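# Set console controls without tripping UNDER or OVER lights

## Task

Put the console into this state: MODE knob pulled out, CHECK switched off, PROGRAM turned to P3, and the lever set to CYCLE. The UNDER or OVER light must never light, not even briefly. It lights whenever MODE is out, CHECK is on and the lever is at CYCLE all at once while PROGRAM is anywhere other than P3. The console is loose on the table, so it can slide or tip.

## Robot and tools

Robot: two arms, left_arm and right_arm, each ending in a five-finger hand (left_arm has a left hand, right_arm a right hand, mirror images). Bases sit near y = +0.242 (left) and y = -0.250 (right), roughly at the table edge. A camera stand is bolted behind the arms.

Frame: the scene frame has its origin at table-top height, midway between the arms; +x points out over the table, +z up, +y toward left_arm. Image left/right does not match arm names. Reported end_effector_position (m) and end_effector_quat_wxyz are in this frame and may be off by a few cm.

Hand point: a point that moves with the palm, 0.15 m out from the wrist face along the fingers. Its +z runs along straight fingers, +y out of the palm, +x across the palm away from the thumb on the right hand (toward the thumb on the left hand). Straight fingertips reach 6-7 cm past it along +z and lie 6 cm behind it along -y. A bracket on the little-finger side of the wrist can collide with things.

Row layout (used by execute_actions and move): one flat list of 28 numbers covering both arms, each in [-1, 1], in this order: left dx, dy, dz, rx, ry, rz; left little, ring, middle, index, thumb_bend, thumb_turn; left force_limit, speed; then the same 14 for the right arm. dx..rz are offsets, not poses: a displacement along scene-frame axes from the arm's current Hand target (as it was when the action or move began), with 1.0 = 0.6 m for position and 1.0 = 180 degrees for rotation; rx, ry, rz form one rotation vector, turning about the Hand target's position. All zeros re-requests the current Hand target. Finger numbers are absolute targets: +1 open/straight, -1 closed; thumb_turn +1 beside the palm, -1 across in front of it. force_limit maps -1..+1 to about 0..10 N at the fingertip (0..15 N for thumb motors); speed rises from near zero at -1 to full at +0.48 and above. Every row must restate both hands; to leave a hand alone, repeat the last eight hand numbers actually sent for it (or, before any, its hand_measured plus hand_force_limit and hand_speed). Fully open hand: six +1 values. A handle about 0.025 m thick or an object 0.035-0.065 m can be grasped with the thumb turned in front.

execute_actions(actions, cameras): actions is a list of actions; each action is up to 15 rows, one per 1/30 s step, the last row repeated to fill 15 steps (0.5 s). Every row in an action counts from the same starting Hand target. Cameras: cam_head_left, cam_head_right, cam_high, cam_left_wrist, cam_right_wrist, or ["all"]. An empty actions list returns images by default.

move(target, speed, blend, blocking, cameras): drives each hand point in a straight line to the offset given by one 28-number row, or by a list of up to 15 rows, each counted from the starting Hand target (not from the previous row). speed is top path speed in m/s, 0.002 to 4.3, default 0.25 (turn rate up to twice that in rad/s); one value or one per target. blend (m) rounds corners in a list; 0 stops at each. Moves last 0.5 s minimum, 10 s maximum, and do not avoid obstacles or the other arm. Avoid paths passing near an arm's own base. blocking=false returns early while the move continues. The result adds a move: line giving the ending (done = within 10 mm and 2 degrees; off_target, moving, held, fault) and limits (paced = pose clipped, held = steps withheld).

wait(seconds 0-10) lets the scene run. stop brakes a running move. zoom_image(camera, region [x0,y0,x1,y1] in pixels, at most 504x504) enlarges part of the newest image. show_instructions shows the reference pages. finished_scene ends the scene permanently.

Results: Hand target is the last commanded pose after clipping; hands often rest 1-5 cm short (usually low) from friction and weight, which is not evidence of contact; send the missing distance as a further offset. Orientation commands are clipped to within 40 degrees of the measured orientation each step. hand_measured, hand_stopped_by (moving, target, force, stalled, fault) and hand_load_n list the six motors in row order; hand_load_n is positive when something pushes a finger open and drops near 0 when a grip is lost. Joint torques include gravity and noise. A MOTOR HOT line warns of heating; at 100 °C that arm's joints go limp for 30-60 s.

Cautions: choose an order of switch changes so the forbidden combination never occurs (for instance set PROGRAM to P3 or turn CHECK off before completing the other conditions). The console is unsecured: press and pull gently, brace it with the other hand if needed, and never push it off the table. Avoid fast impacts, hard presses, contact between the two hands, and stretching or straining arms for long. A blocked arm keeps pushing until commanded back past its hand point. Check the final state on camera before calling finished_scene; it must stay correct without the robot.

Each tool is called after "Request:" as name(argument=value, ...), one argument or row to a line, values as JSON.

Reference images:

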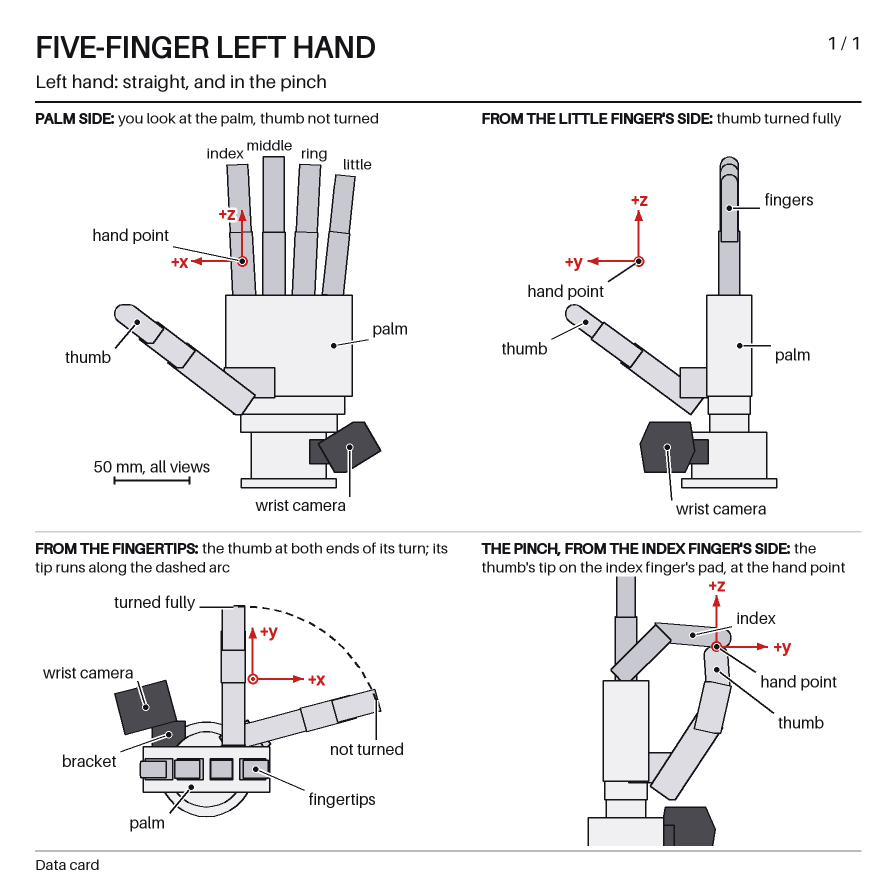

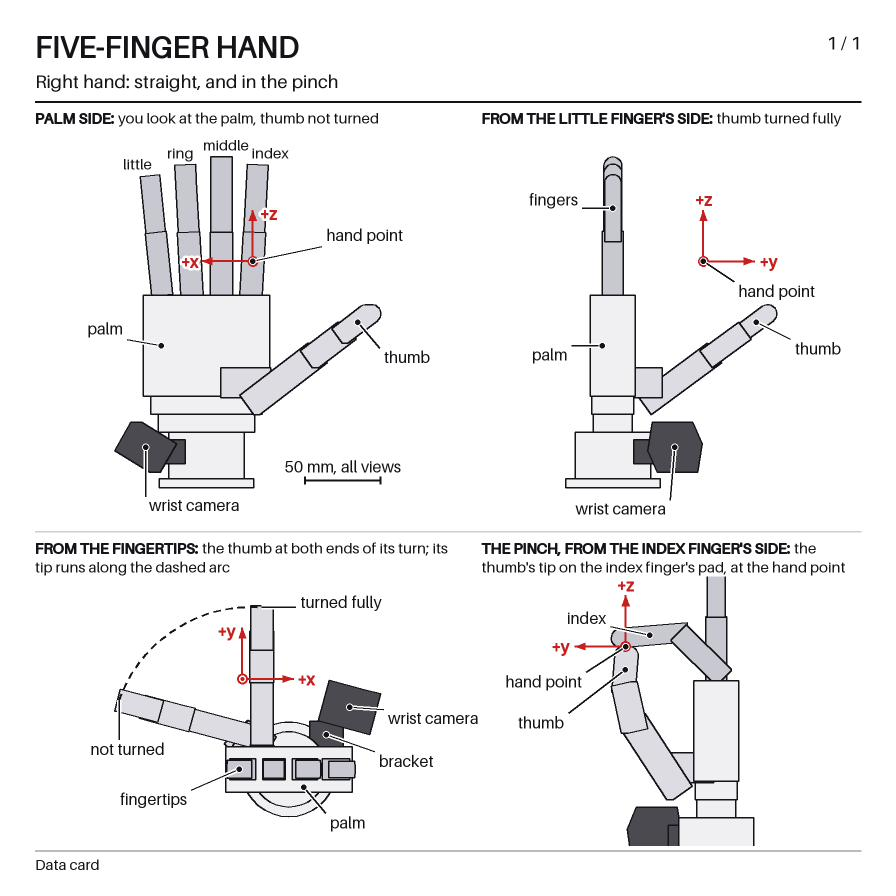

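## Session

Request:
execute_actions(
  actions=[],
  cameras=["all"],
)

Scene clock: 0.00 s.
left_arm: end_effector_position=(+0.2709, +0.0316, +0.1392) hand_measured=(+1.000, +1.000, +1.000, +1.000, +1.000, +1.000) hand_load_n=(+0.0, +0.0, +0.0, +0.0, +0.0, +0.0) hand_stopped_by=(target, target, target, target, target, target) hand_force_limit=0.00 hand_speed=-0.80 end_effector_quat_wxyz=(+0.321, +0.534, +0.766, +0.159) | right_arm: end_effector_position=(+0.2228, -0.5647, +0.1529) hand_measured=(+1.000, +1.000, +1.000, +1.000, +1.000, +1.000) hand_load_n=(+0.0, +0.0, +0.0, +0.0, +0.0, +0.0) hand_stopped_by=(target, target, target, target, target, target) hand_force_limit=0.00 hand_speed=-0.80 end_effector_quat_wxyz=(+0.290, +0.535, +0.676, -0.416)
Joint positions: left_arm=[-1.3 1.084 0.516 -0.631 -0.646 1.645] | right_arm=[-0.801 0.801 0.297 -0.213 0.741 1.81]
Joint velocities: within noise
Joint torques (N m): no reading
Heat: left arm: hottest wrist yaw 36 °C; right arm: hottest wrist yaw 34 °C.
Hand target: left_arm +0.2738, +0.0222, +0.1488; +0.331, +0.529, +0.767, +0.151 | right_arm +0.2289, -0.5704, +0.1679; +0.303, +0.536, +0.668, -0.417

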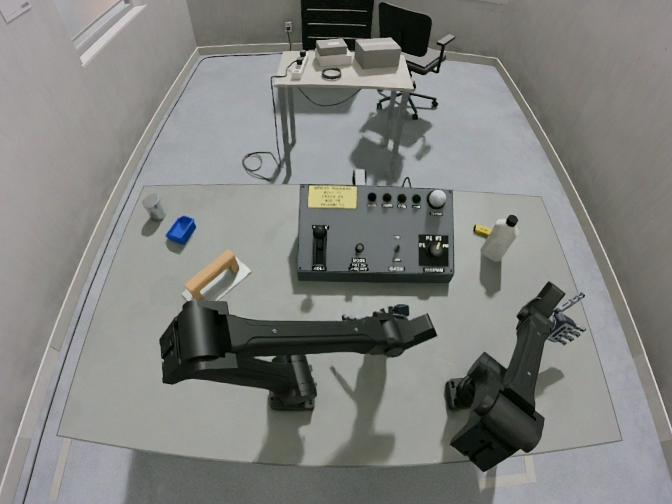

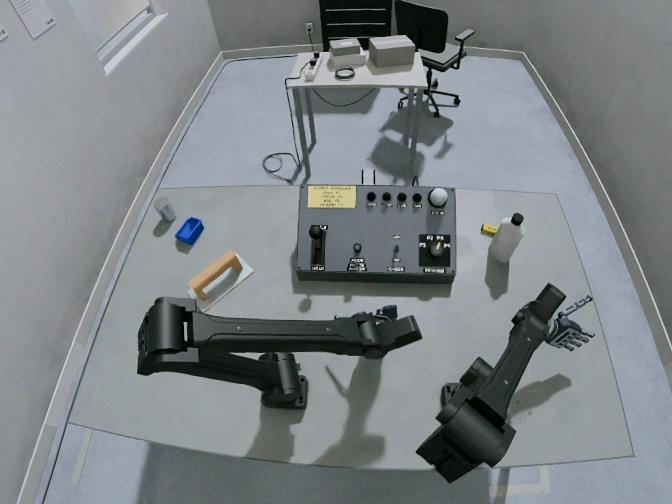

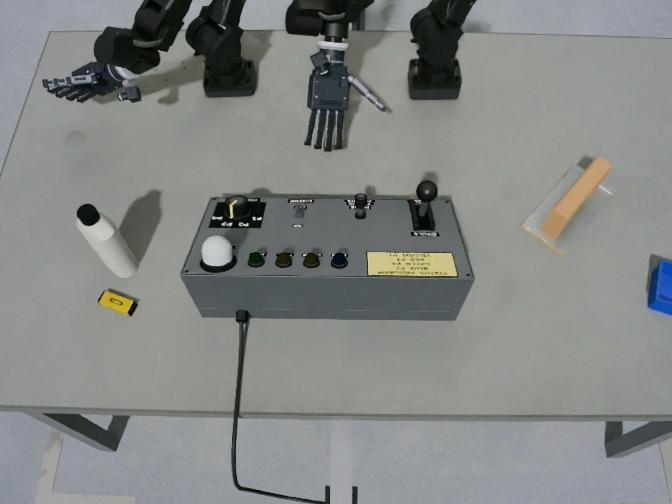

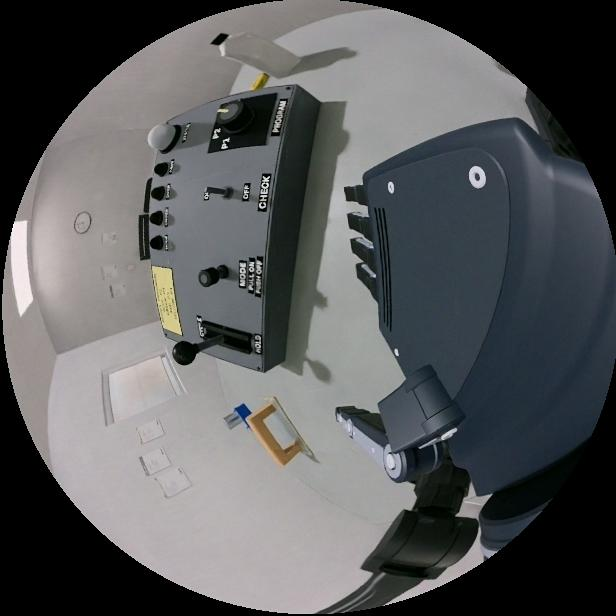

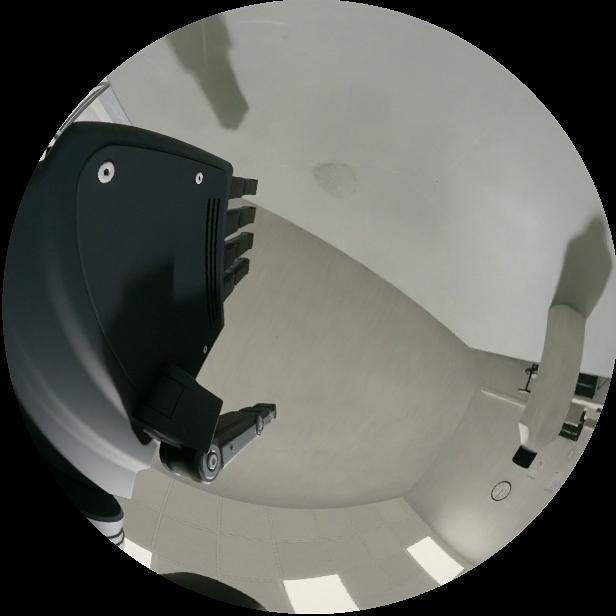

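Request:
zoom_image(
  camera="cam_high",
  region=[170, 170, 490, 330],
)

Request:
zoom_image(
  camera="cam_head_left",
  region=[285, 170, 475, 300],
)

Request:
zoom_image(
  camera="cam_left_wrist",
  region=[130, 70, 350, 400],
)

Request:
zoom_image(
  camera="cam_head_right",
  region=[285, 170, 475, 300],
)

Scaled by 1.575.

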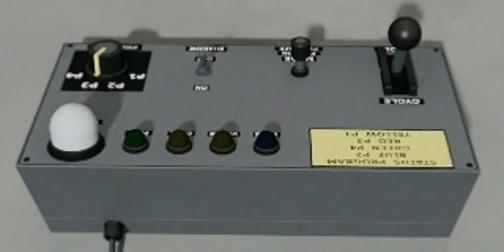

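Scaled by 2.653.

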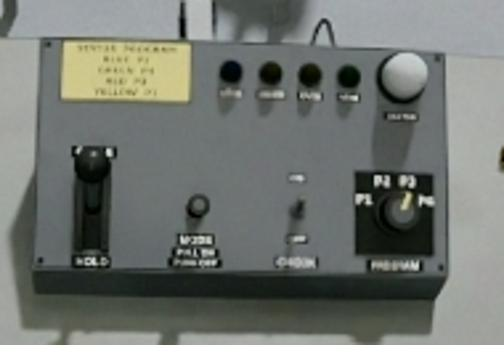

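Scaled by 1.527 from the camera's 616x616 image, which has a finer 880x880 frame.

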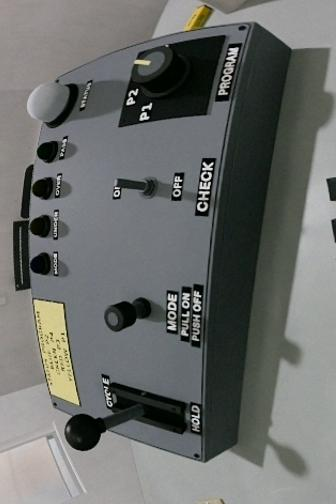

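Scaled by 2.653.

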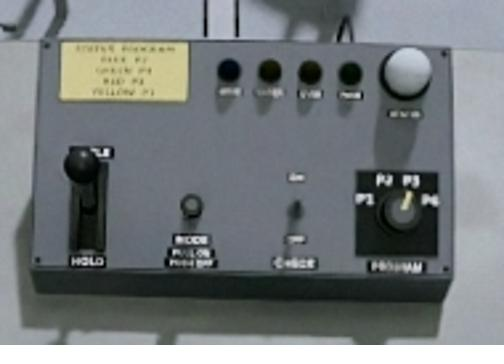

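Request:
zoom_image(
  camera="cam_left_wrist",
  region=[140, 290, 300, 400],
)

Request:
zoom_image(
  camera="cam_left_wrist",
  region=[140, 80, 340, 220],
)

Request:
zoom_image(
  camera="cam_high",
  region=[190, 180, 330, 280],
)

Request:
zoom_image(
  camera="cam_high",
  region=[330, 170, 470, 270],
)

Request:
zoom_image(
  camera="cam_head_left",
  region=[380, 220, 460, 290],
)

Request:
zoom_image(
  camera="cam_head_left",
  region=[295, 210, 385, 285],
)

Scaled by 3.150 from the camera's 616x616 image, which has a finer 880x880 frame.

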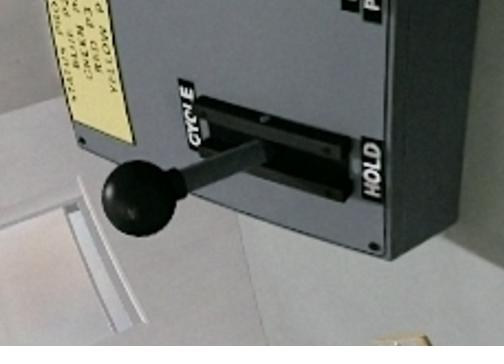

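Scaled by 2.520 from the camera's 616x616 image, which has a finer 880x880 frame.

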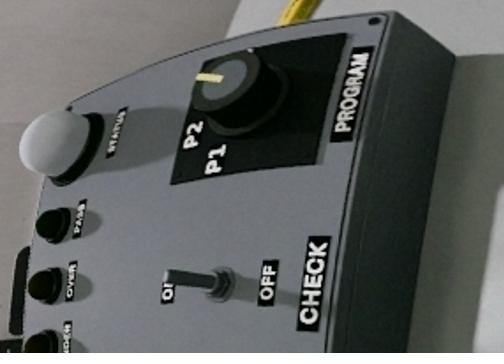

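Scaled by 3.600.

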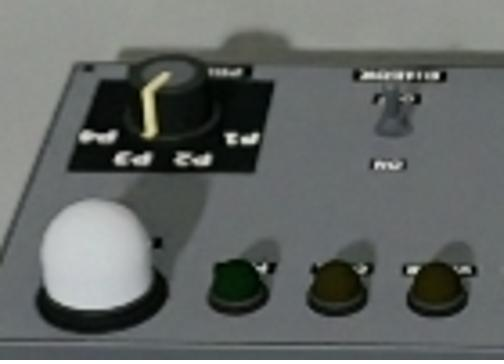

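Scaled by 3.600.

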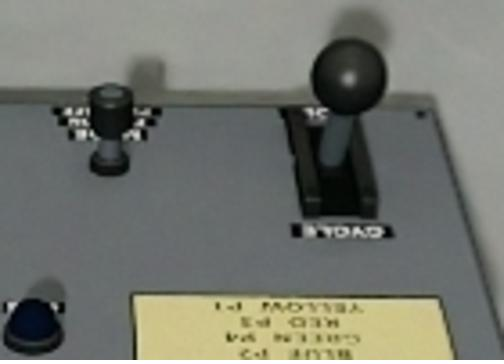

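Scaled by 6.300.

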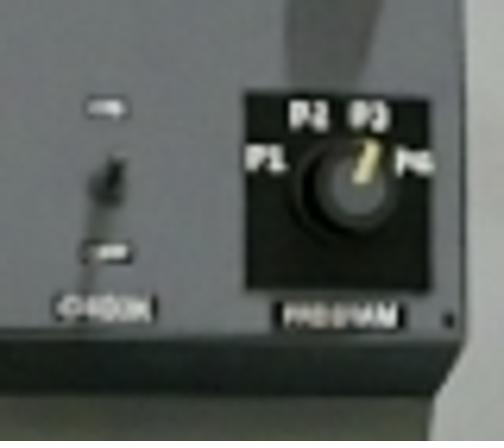

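Scaled by 5.600.

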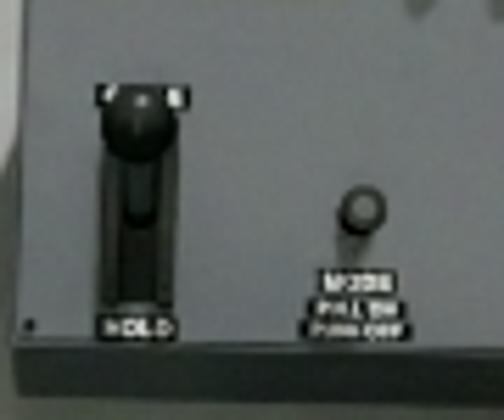

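Request:
zoom_image(
  camera="cam_high",
  region=[190, 20, 480, 170],
)

Request:
zoom_image(
  camera="cam_head_right",
  region=[290, 170, 460, 290],
)

Scaled by 1.738.

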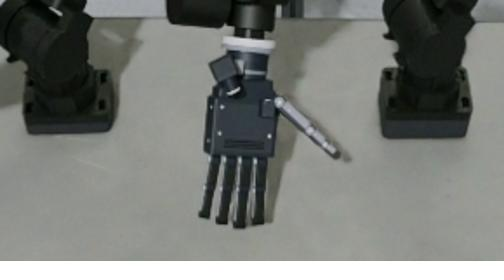

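Scaled by 2.965.

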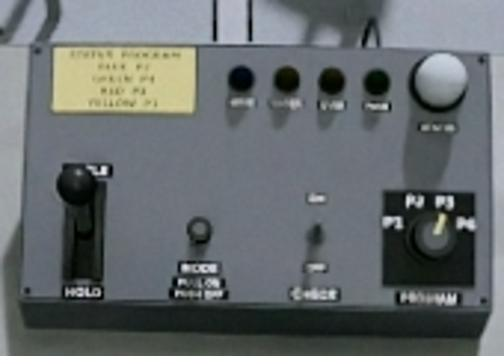

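Request:
move(
  target=[0.094, 0.046, 0.202, -0.713, 0.007, 0.492, 1, 1, 1, 1, 1, 1, 0, -0.8, 0, 0, 0, 0, 0, 0, 1, 1, 1, 1, 1, 1, 0, -0.8],
  speed=0.3,
  cameras=["all"],
)

Scene clock: 182.53 s.
left_arm: end_effector_position=(+0.3189, +0.0554, +0.2373) hand_measured=(+1.000, +1.000, +1.000, +1.000, +1.000, +1.000) hand_load_n=(+0.0, +0.0, +0.0, +0.0, +0.0, -0.5) hand_stopped_by=(target, target, target, target, target, target) hand_force_limit=0.00 hand_speed=-0.80 end_effector_quat_wxyz=(-0.405, +0.571, -0.600, +0.386) | right_arm: end_effector_position=(+0.2228, -0.5647, +0.1529) hand_measured=(+1.000, +1.000, +1.000, +1.000, +1.000, +1.000) hand_load_n=(+0.0, +0.0, +0.0, +0.0, +0.0, +0.0) hand_stopped_by=(target, target, target, target, target, target) hand_force_limit=0.00 hand_speed=-0.80 end_effector_quat_wxyz=(+0.290, +0.535, +0.676, -0.416)
Joint positions: left_arm=[-0.91 0.657 0.54 -0.447 -0.795 -0.375] | right_arm=[-0.801 0.801 0.297 -0.213 0.741 1.81]
Joint torques (N m): left_arm=[0.85 -0.5 15.01 1.13 -0.29 0] | right_arm=[0.67 -1.03 10.76 1.81 0.41 -0.01]
Heat: left arm: hottest elbow 43 °C; right arm: hottest elbow 40 °C.
Hand target: left_arm +0.3303, +0.0499, +0.2698; -0.405, +0.581, -0.578, +0.406 | right_arm +0.2289, -0.5704, +0.1679; +0.303, +0.536, +0.668, -0.417
Off the commanded pose: left_arm 0.035 m, 4 deg | right_arm 0.017 m, 2 deg.
move: off_target (left_arm, right_arm)

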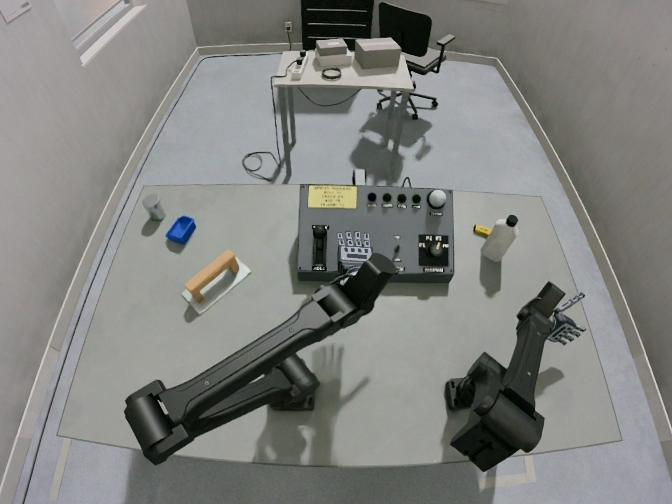

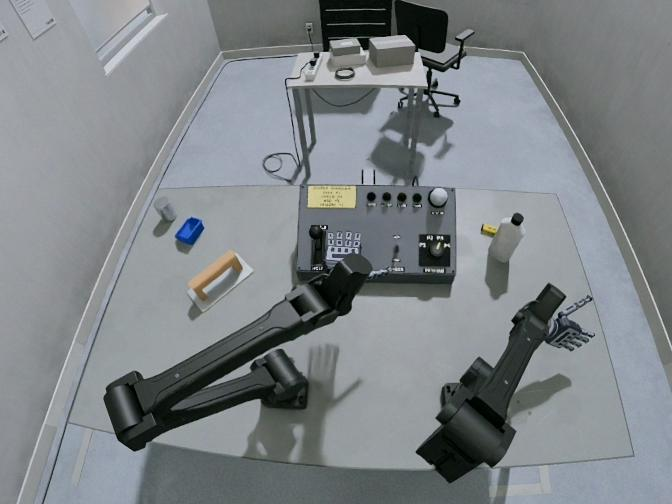

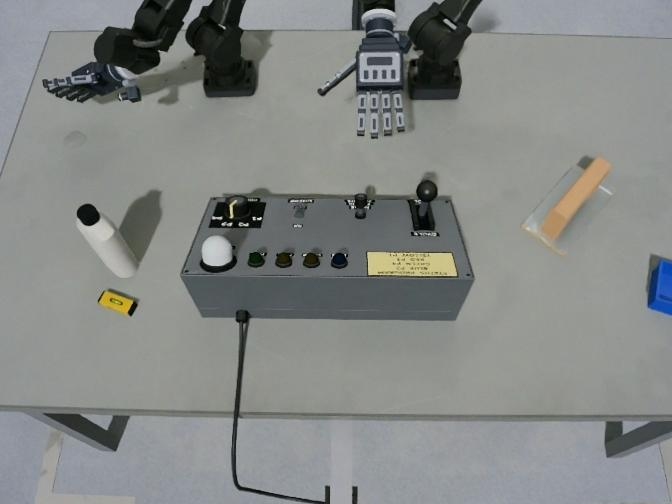

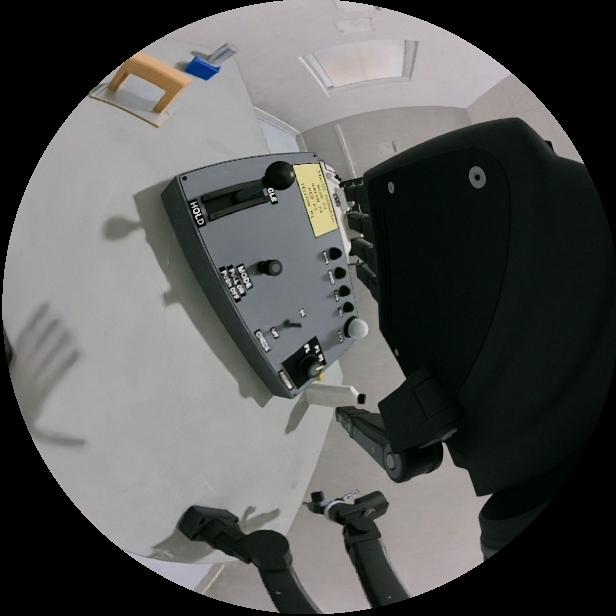

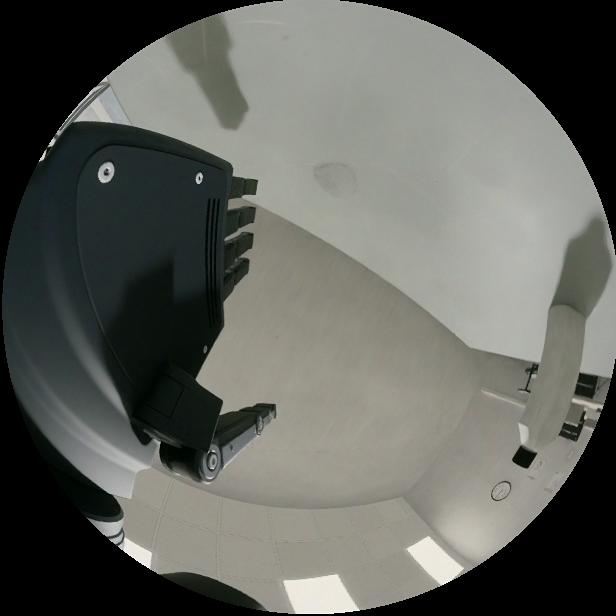

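Request:
zoom_image(
  camera="cam_left_wrist",
  region=[210, 230, 380, 400],
)

Request:
zoom_image(
  camera="cam_left_wrist",
  region=[160, 140, 320, 300],
)

Scaled by 2.965 from the camera's 616x616 image, which has a finer 880x880 frame.

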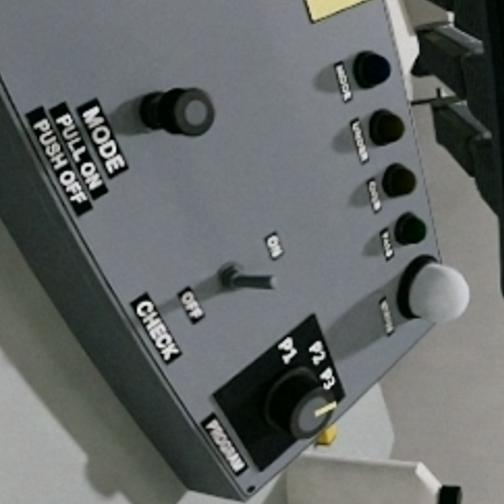

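Scaled by 3.150 from the camera's 616x616 image, which has a finer 880x880 frame.

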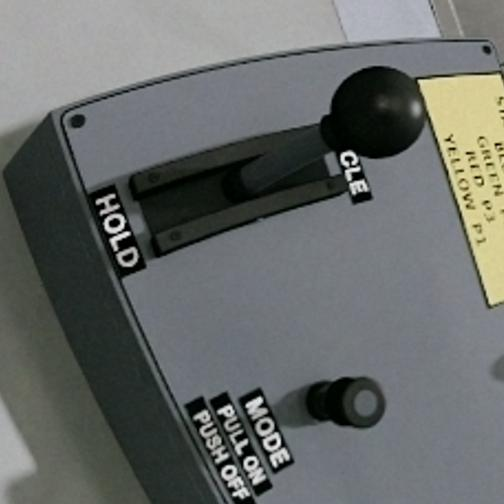

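Request:
zoom_image(
  camera="cam_left_wrist",
  region=[270, 325, 340, 395],
)

Request:
zoom_image(
  camera="cam_high",
  region=[205, 185, 275, 235],
)

Request:
zoom_image(
  camera="cam_head_right",
  region=[410, 225, 460, 280],
)

Scaled by 7.200 from the camera's 616x616 image, which has a finer 880x880 frame.

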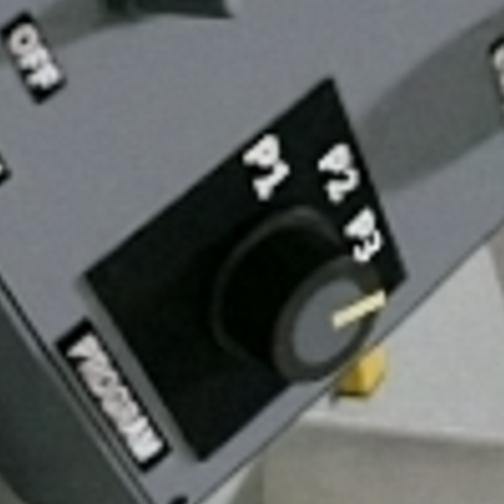

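Scaled by 7.200.

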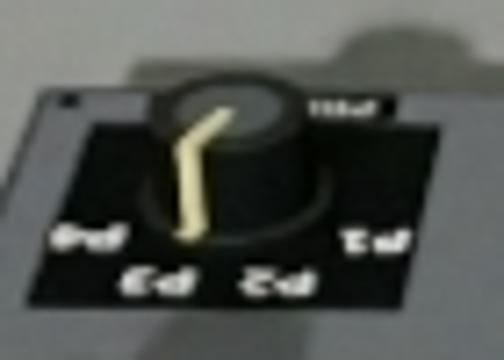

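Scaled by 9.164.

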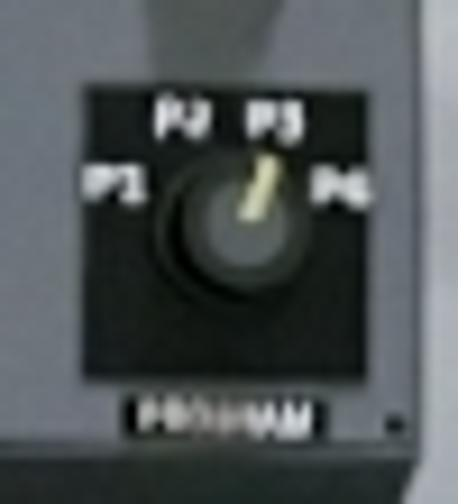

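Request:
move(
  target=[0.267, -0.208, -0.08, 0, -0.094, 0, 1, 1, 1, 0, 1, 1, 0, -0.4, 0, 0, 0, 0, 0, 0, 1, 1, 1, 1, 1, 1, 0, -0.8],
  speed=0.2,
  cameras=["cam_head_left", "cam_head_right", "cam_high", "cam_left_wrist"],
)

Scene clock: 252.83 s.
left_arm: end_effector_position=(+0.4715, -0.0692, +0.1998) hand_measured=(+1.000, +1.000, +1.000, +0.000, +1.000, +1.000) hand_load_n=(+0.0, +0.0, +0.0, +0.0, +0.0, +0.0) hand_stopped_by=(target, target, target, target, target, target) hand_force_limit=0.00 hand_speed=-0.40 end_effector_quat_wxyz=(+0.479, -0.513, +0.532, -0.473) | right_arm: end_effector_position=(+0.2228, -0.5647, +0.1529) hand_measured=(+1.000, +1.000, +1.000, +1.000, +1.000, +1.000) hand_load_n=(+0.0, +0.0, +0.0, +0.0, +0.0, +0.0) hand_stopped_by=(target, target, target, target, target, target) hand_force_limit=0.00 hand_speed=-0.80 end_effector_quat_wxyz=(+0.290, +0.535, +0.676, -0.416)
Joint positions: left_arm=[-0.865 1.404 0.647 0.621 -0.818 -0.076] | right_arm=[-0.801 0.801 0.297 -0.213 0.741 1.81]
Joint torques (N m): left_arm=[1.26 -5.25 11.52 2.19 0.09 0.21] | right_arm=[0.85 -1.44 10.76 1.8 0.39 -0.01]
Heat: left arm: hottest elbow 47 °C; right arm: hottest elbow 41 °C.
Hand target: left_arm +0.4904, -0.0750, +0.2221; +0.485, -0.515, +0.512, -0.487 | right_arm +0.2289, -0.5704, +0.1679; +0.303, +0.536, +0.668, -0.417
Off the commanded pose: left_arm 0.030 m, 3 deg | right_arm 0.017 m, 2 deg.
move: off_target (left_arm, right_arm)
Images, in order (width x height): cam_head_left 672x504, cam_head_right 672x504, cam_high 672x504, cam_left_wrist 616x616.

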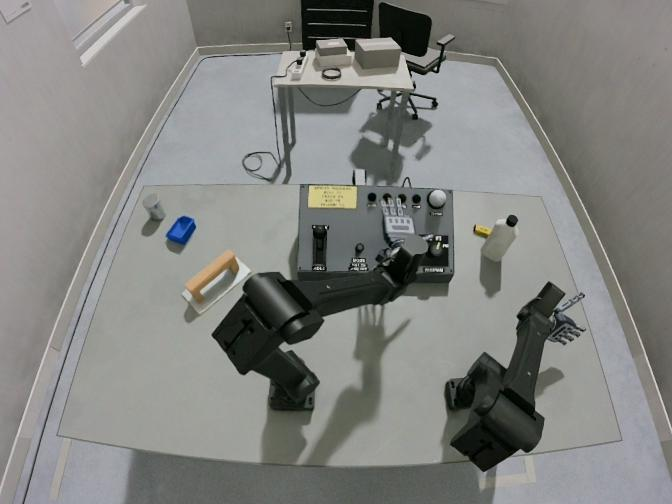

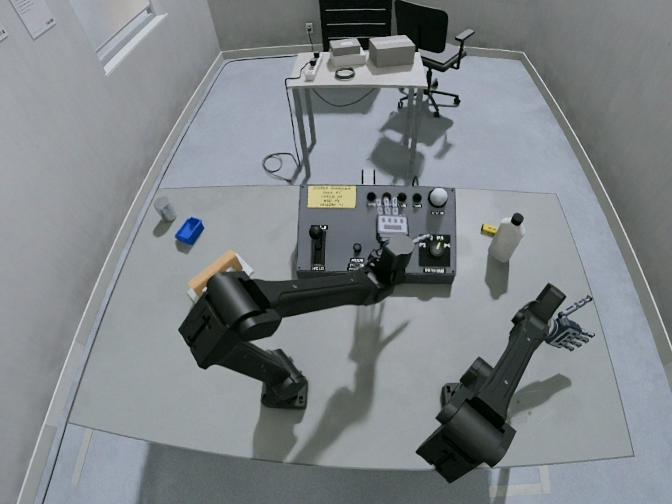

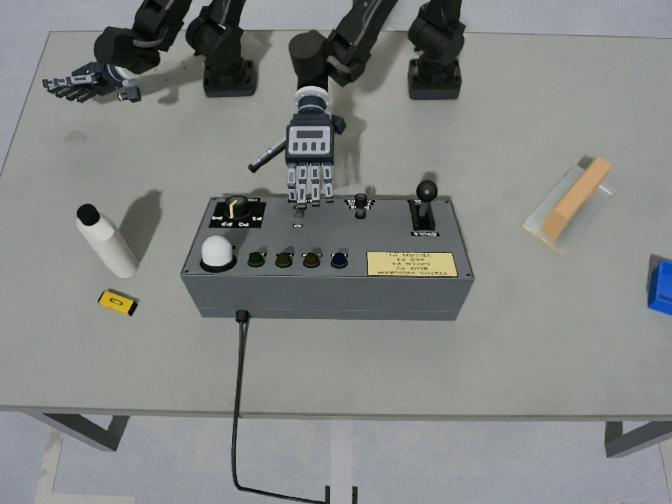

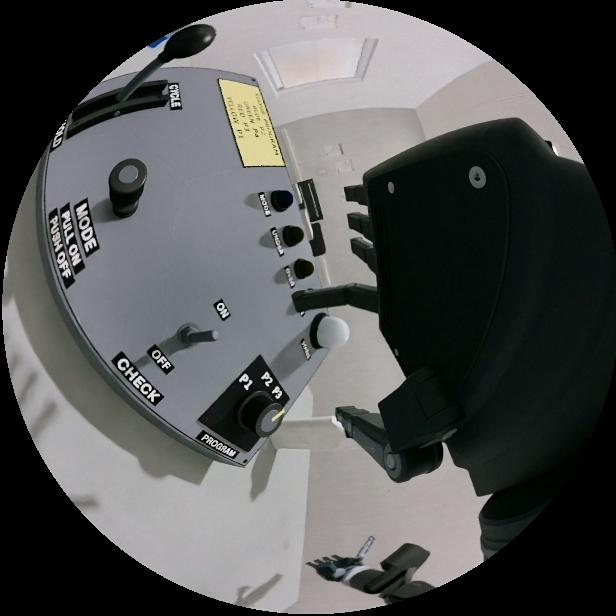

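Request:
move(
  target=[0, -0.033, -0.07, 0, 0, 0, 1, 1, 1, 0, 1, 1, 0, -0.4, 0, 0, 0, 0, 0, 0, 1, 1, 1, 1, 1, 1, 0, -0.8],
  speed=0.15,
  cameras=["cam_head_left", "cam_high", "cam_left_wrist"],
)

Request:
zoom_image(
  camera="cam_left_wrist",
  region=[160, 230, 400, 430],
)

Scene clock: 288.37 s.
left_arm: end_effector_position=(+0.4826, -0.0747, +0.1600) hand_measured=(+1.000, +1.000, +1.000, +0.000, +1.000, +1.000) hand_load_n=(+0.0, +0.0, +0.0, +0.0, +0.0, -0.5) hand_stopped_by=(target, target, target, target, target, target) hand_force_limit=0.00 hand_speed=-0.40 end_effector_quat_wxyz=(+0.487, -0.519, +0.525, -0.465) | right_arm: end_effector_position=(+0.2228, -0.5647, +0.1529) hand_measured=(+1.000, +1.000, +1.000, +1.000, +1.000, +1.000) hand_load_n=(+0.0, +0.0, +0.0, +0.0, +0.0, -0.5) hand_stopped_by=(target, target, target, target, target, target) hand_force_limit=0.00 hand_speed=-0.80 end_effector_quat_wxyz=(+0.290, +0.535, +0.676, -0.416)
Joint positions: left_arm=[-0.865 1.543 0.65 0.755 -0.847 -0.075] | right_arm=[-0.801 0.801 0.297 -0.213 0.741 1.81]
Joint torques (N m): left_arm=[-1.08 -6.65 10.47 2.37 -0.01 0.09] | right_arm=[0.44 -1.55 10.77 1.8 0.4 -0.01]
Heat: left arm: hottest elbow 47 °C; right arm: hottest elbow 41 °C.
Hand target: left_arm +0.4905, -0.0948, +0.1800; +0.485, -0.515, +0.512, -0.487 | right_arm +0.2289, -0.5704, +0.1679; +0.303, +0.536, +0.668, -0.417
Off the commanded pose: left_arm 0.029 m, 3 deg | right_arm 0.017 m, 2 deg.
move: off_target (left_arm, right_arm)
Images, in order (width x height): cam_head_left 672x504, cam_high 672x504, cam_left_wrist 616x616.

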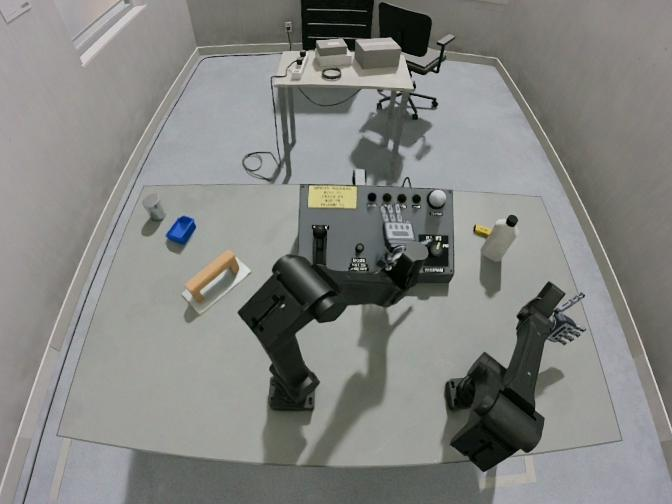

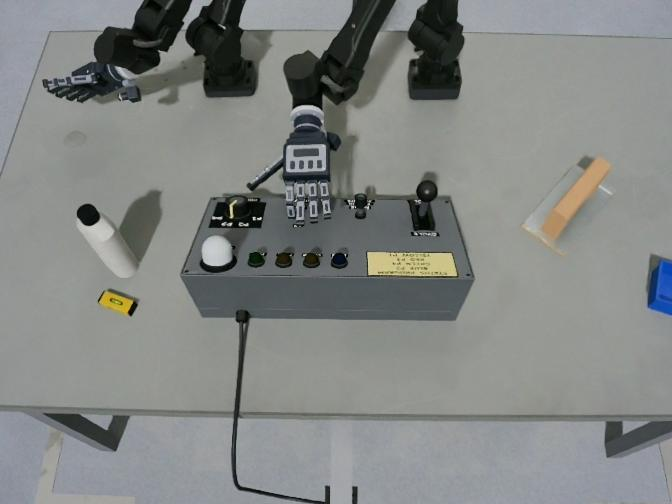

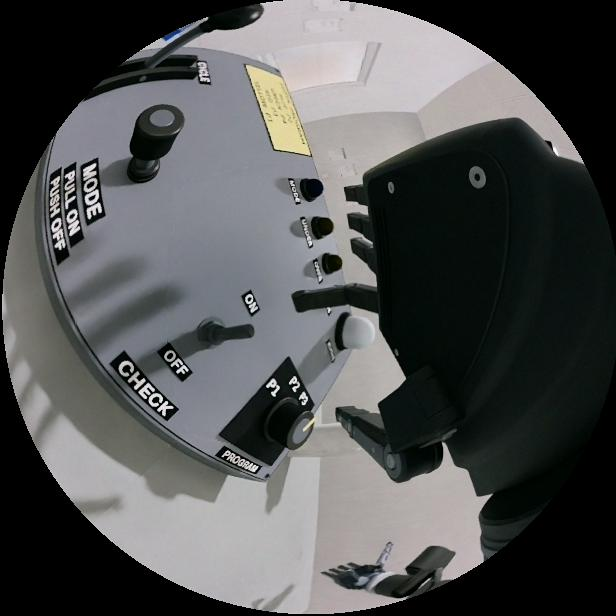

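Scaled by 2.100 from the camera's 616x616 image, which has a finer 880x880 frame.

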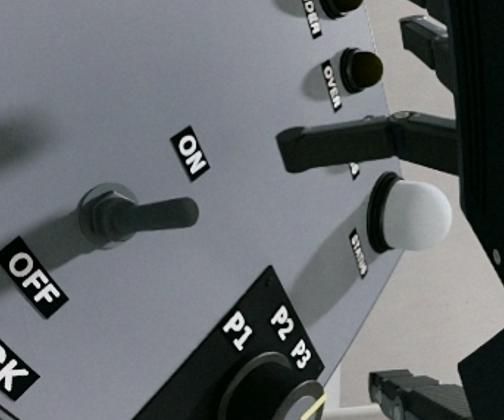

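Request:
move(
  target=[-0.046, 0.012, -0.03, 0, 0, 0, 1, 1, 1, 0, 1, 1, 0, -0.4, 0, 0, 0, 0, 0, 0, 1, 1, 1, 1, 1, 1, 0, -0.8],
  speed=0.1,
  cameras=["cam_left_wrist"],
)

Request:
zoom_image(
  camera="cam_left_wrist",
  region=[160, 230, 400, 430],
)

Scene clock: 310.73 s.
left_arm: end_effector_position=(+0.4676, -0.0799, +0.1622) hand_measured=(+1.000, +1.000, +1.000, +0.000, +1.000, +1.000) hand_load_n=(+0.0, +0.0, +0.0, +0.0, +0.0, -0.5) hand_stopped_by=(target, target, target, target, target, target) hand_force_limit=0.00 hand_speed=-0.40 end_effector_quat_wxyz=(+0.489, -0.519, +0.511, -0.480) | right_arm: end_effector_position=(+0.2228, -0.5647, +0.1529) hand_measured=(+1.000, +1.000, +1.000, +1.000, +1.000, +1.000) hand_load_n=(+0.0, +0.0, +0.0, +0.0, +0.0, -0.5) hand_stopped_by=(target, target, target, target, target, target) hand_force_limit=0.00 hand_speed=-0.80 end_effector_quat_wxyz=(+0.290, +0.535, +0.676, -0.416)
Joint positions: left_arm=[-0.905 1.543 0.619 0.826 -0.887 -0.075] | right_arm=[-0.801 0.801 0.297 -0.213 0.741 1.81]
Joint torques (N m): left_arm=[-1.32 -6.24 6.17 2.09 -0.03 0.08] | right_arm=[0.62 -1.26 10.73 1.81 0.4 -0.03]
Heat: left arm: hottest elbow 49 °C; right arm: hottest elbow 41 °C.
Hand target: left_arm +0.4628, -0.0875, +0.1619; +0.485, -0.515, +0.512, -0.487 | right_arm +0.2289, -0.5704, +0.1679; +0.303, +0.536, +0.668, -0.417
Off the commanded pose: left_arm 0.009 m, 1 deg | right_arm 0.017 m, 2 deg.
move: off_target (right_arm)
Images, in order (width x height): cam_left_wrist 616x616.

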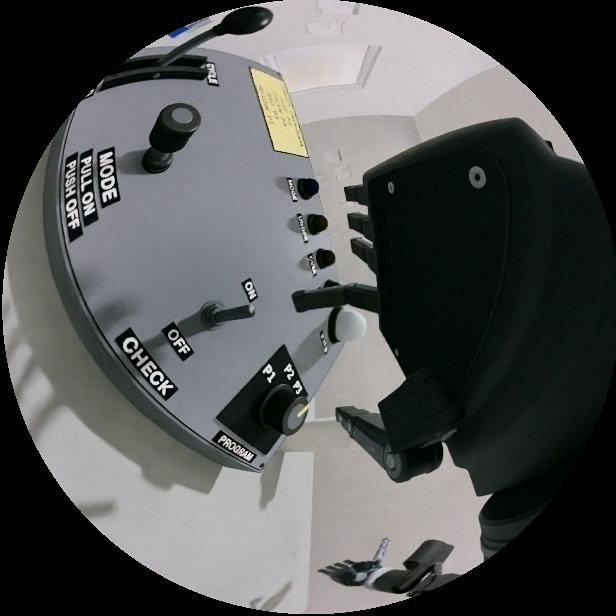

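Scaled by 2.100 from the camera's 616x616 image, which has a finer 880x880 frame.

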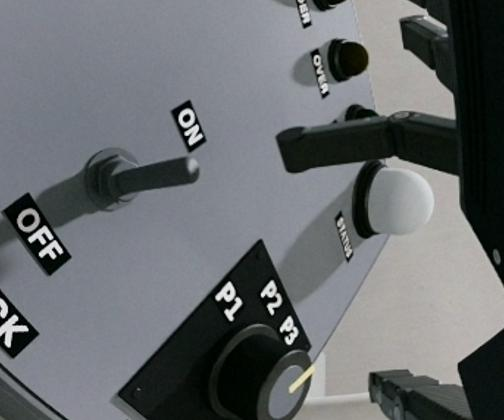

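Request:
move(
  target=[-0.028, 0.006, -0.025, 0, 0, 0, 1, 1, 1, 0, 1, 1, 0, -0.4, 0, 0, 0, 0, 0, 0, 1, 1, 1, 1, 1, 1, 0, -0.8],
  speed=0.08,
  cameras=["cam_left_wrist"],
)

Request:
zoom_image(
  camera="cam_left_wrist",
  region=[160, 230, 400, 430],
)

Scene clock: 325.40 s.
left_arm: end_effector_position=(+0.4511, -0.0765, +0.1484) hand_measured=(+1.000, +1.000, +1.000, +0.000, +1.000, +1.000) hand_load_n=(+0.0, +0.0, +0.0, +0.0, +0.0, +0.0) hand_stopped_by=(target, target, target, target, target, target) hand_force_limit=0.00 hand_speed=-0.40 end_effector_quat_wxyz=(+0.490, -0.518, +0.511, -0.480) | right_arm: end_effector_position=(+0.2228, -0.5647, +0.1529) hand_measured=(+1.000, +1.000, +1.000, +1.000, +1.000, +1.000) hand_load_n=(+0.0, +0.0, +0.0, +0.0, +0.0, +0.0) hand_stopped_by=(target, target, target, target, target, target) hand_force_limit=0.00 hand_speed=-0.80 end_effector_quat_wxyz=(+0.290, +0.535, +0.676, -0.416)
Joint positions: left_arm=[-0.934 1.558 0.574 0.885 -0.916 -0.075] | right_arm=[-0.801 0.801 0.297 -0.213 0.741 1.81]
Joint torques (N m): left_arm=[-1.14 -5.19 5.68 1.98 -0.02 0.05] | right_arm=[0.67 -0.91 10.71 1.83 0.39 0]
Heat: left arm: hottest elbow 46 °C; right arm: hottest elbow 41 °C.
Hand target: left_arm +0.4460, -0.0840, +0.1470; +0.485, -0.515, +0.512, -0.487 | right_arm +0.2289, -0.5704, +0.1679; +0.303, +0.536, +0.668, -0.417
Off the commanded pose: left_arm 0.009 m, 1 deg | right_arm 0.017 m, 2 deg.
move: off_target (right_arm)
Images, in order (width x height): cam_left_wrist 616x616.

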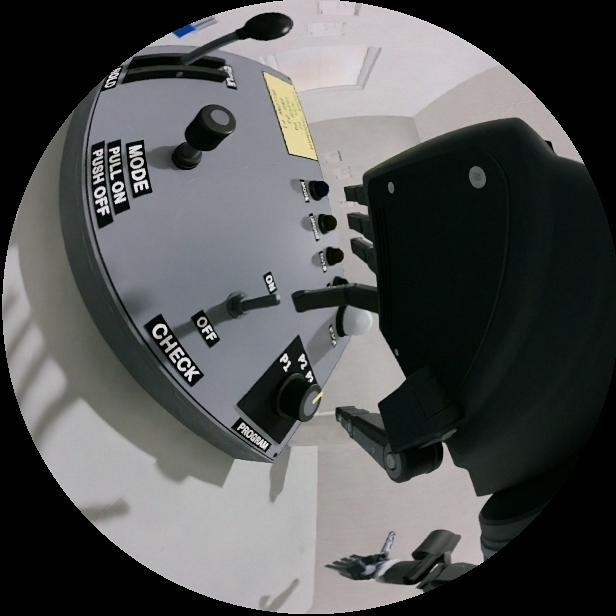

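Scaled by 2.100 from the camera's 616x616 image, which has a finer 880x880 frame.

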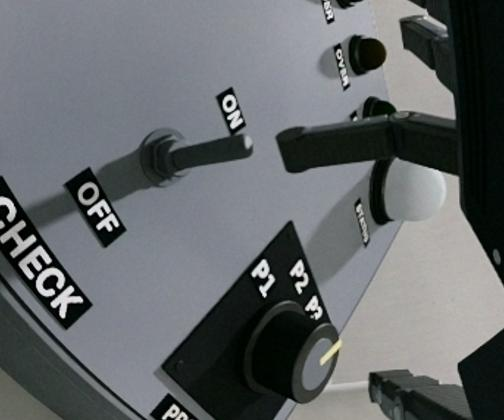

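Request:
wait(
  seconds=0,
  cameras=["cam_head_left", "cam_head_right", "cam_high"],
)

Request:
zoom_image(
  camera="cam_high",
  region=[230, 120, 400, 250],
)

Request:
zoom_image(
  camera="cam_head_right",
  region=[340, 180, 470, 290],
)

Request:
zoom_image(
  camera="cam_head_left",
  region=[340, 180, 470, 290],
)

Scene clock: 351.50 s.
left_arm: end_effector_position=(+0.4511, -0.0765, +0.1484) hand_measured=(+1.000, +1.000, +1.000, +0.000, +1.000, +1.000) hand_load_n=(+0.0, +0.0, +0.0, +0.0, +0.0, -0.5) hand_stopped_by=(target, target, target, target, target, target) hand_force_limit=0.00 hand_speed=-0.40 end_effector_quat_wxyz=(+0.490, -0.518, +0.511, -0.480) | right_arm: end_effector_position=(+0.2228, -0.5647, +0.1529) hand_measured=(+1.000, +1.000, +1.000, +1.000, +1.000, +1.000) hand_load_n=(+0.0, +0.0, +0.0, +0.0, +0.0, -0.5) hand_stopped_by=(target, target, target, target, target, target) hand_force_limit=0.00 hand_speed=-0.80 end_effector_quat_wxyz=(+0.290, +0.535, +0.676, -0.416)
Joint positions: left_arm=[-0.934 1.558 0.574 0.885 -0.916 -0.075] | right_arm=[-0.801 0.801 0.297 -0.213 0.741 1.81]
Joint torques (N m): left_arm=[-0.91 -5.66 5.79 2.22 -0.07 0.07] | right_arm=[0.85 -1.08 10.73 1.84 0.38 0.01]
Heat: left arm: hottest elbow 41 °C; right arm: hottest elbow 41 °C.
Hand target: left_arm +0.4460, -0.0840, +0.1470; +0.485, -0.515, +0.512, -0.487 | right_arm +0.2289, -0.5704, +0.1679; +0.303, +0.536, +0.668, -0.417
Off the commanded pose: left_arm 0.009 m, 1 deg | right_arm 0.017 m, 2 deg.
Images, in order (width x height): cam_head_left 672x504, cam_head_right 672x504, cam_high 672x504.

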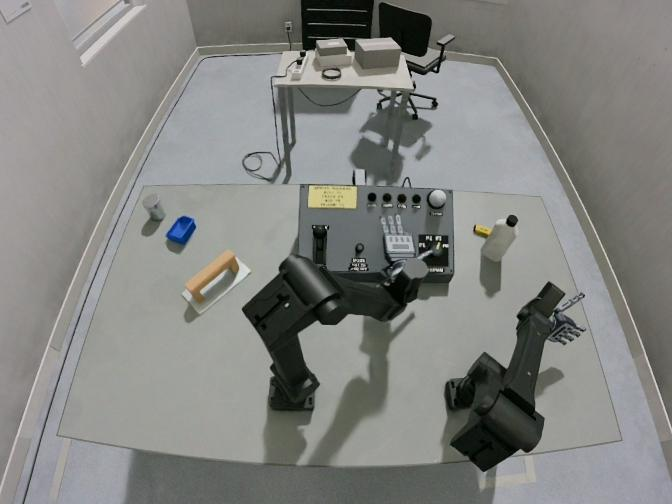

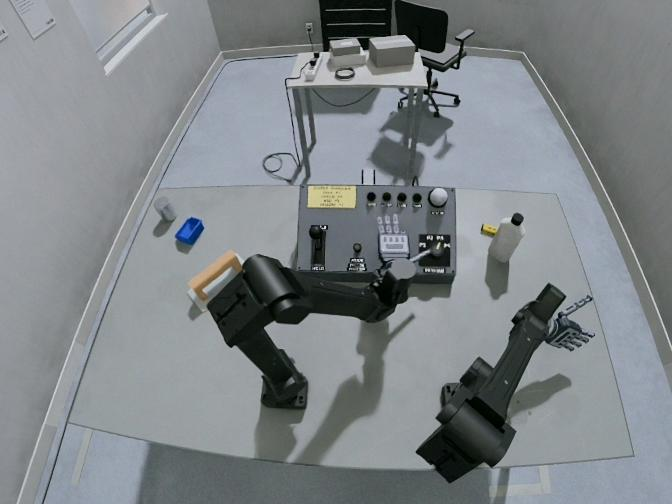

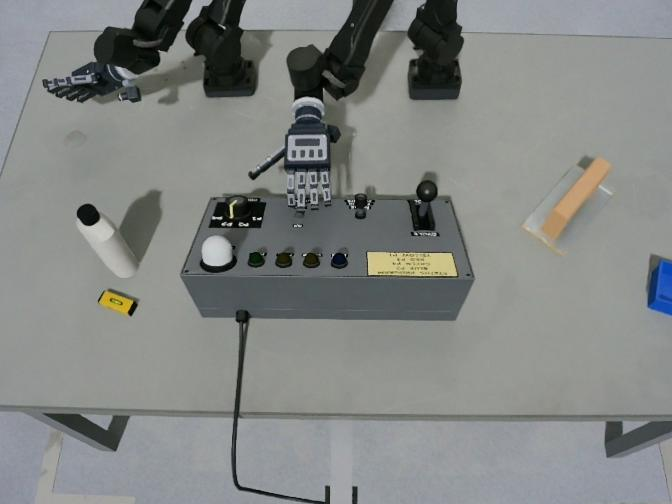

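Scaled by 2.965.

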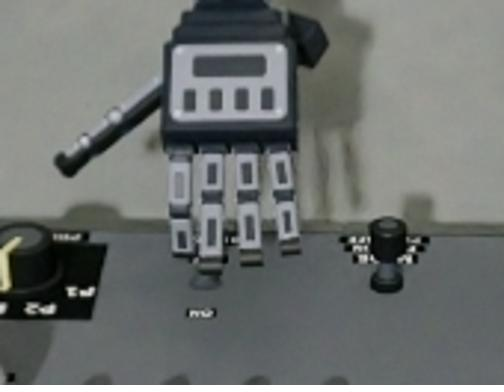

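Scaled by 3.877.

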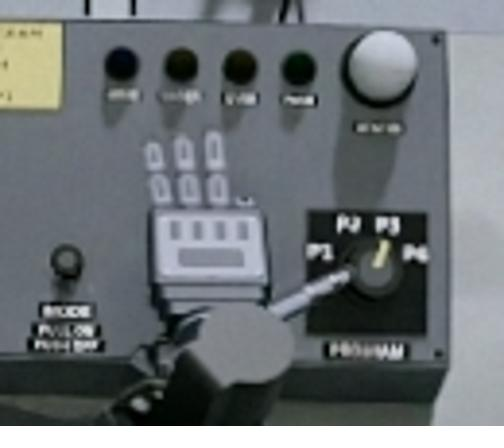

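Scaled by 3.877.

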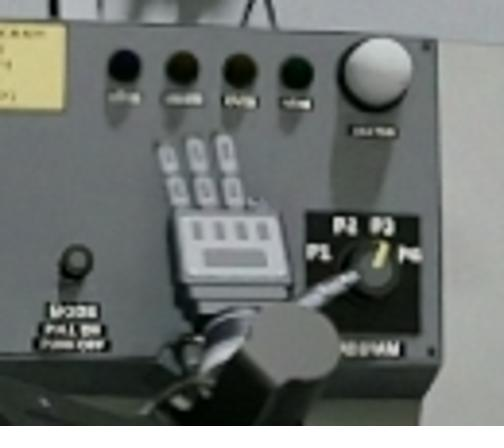

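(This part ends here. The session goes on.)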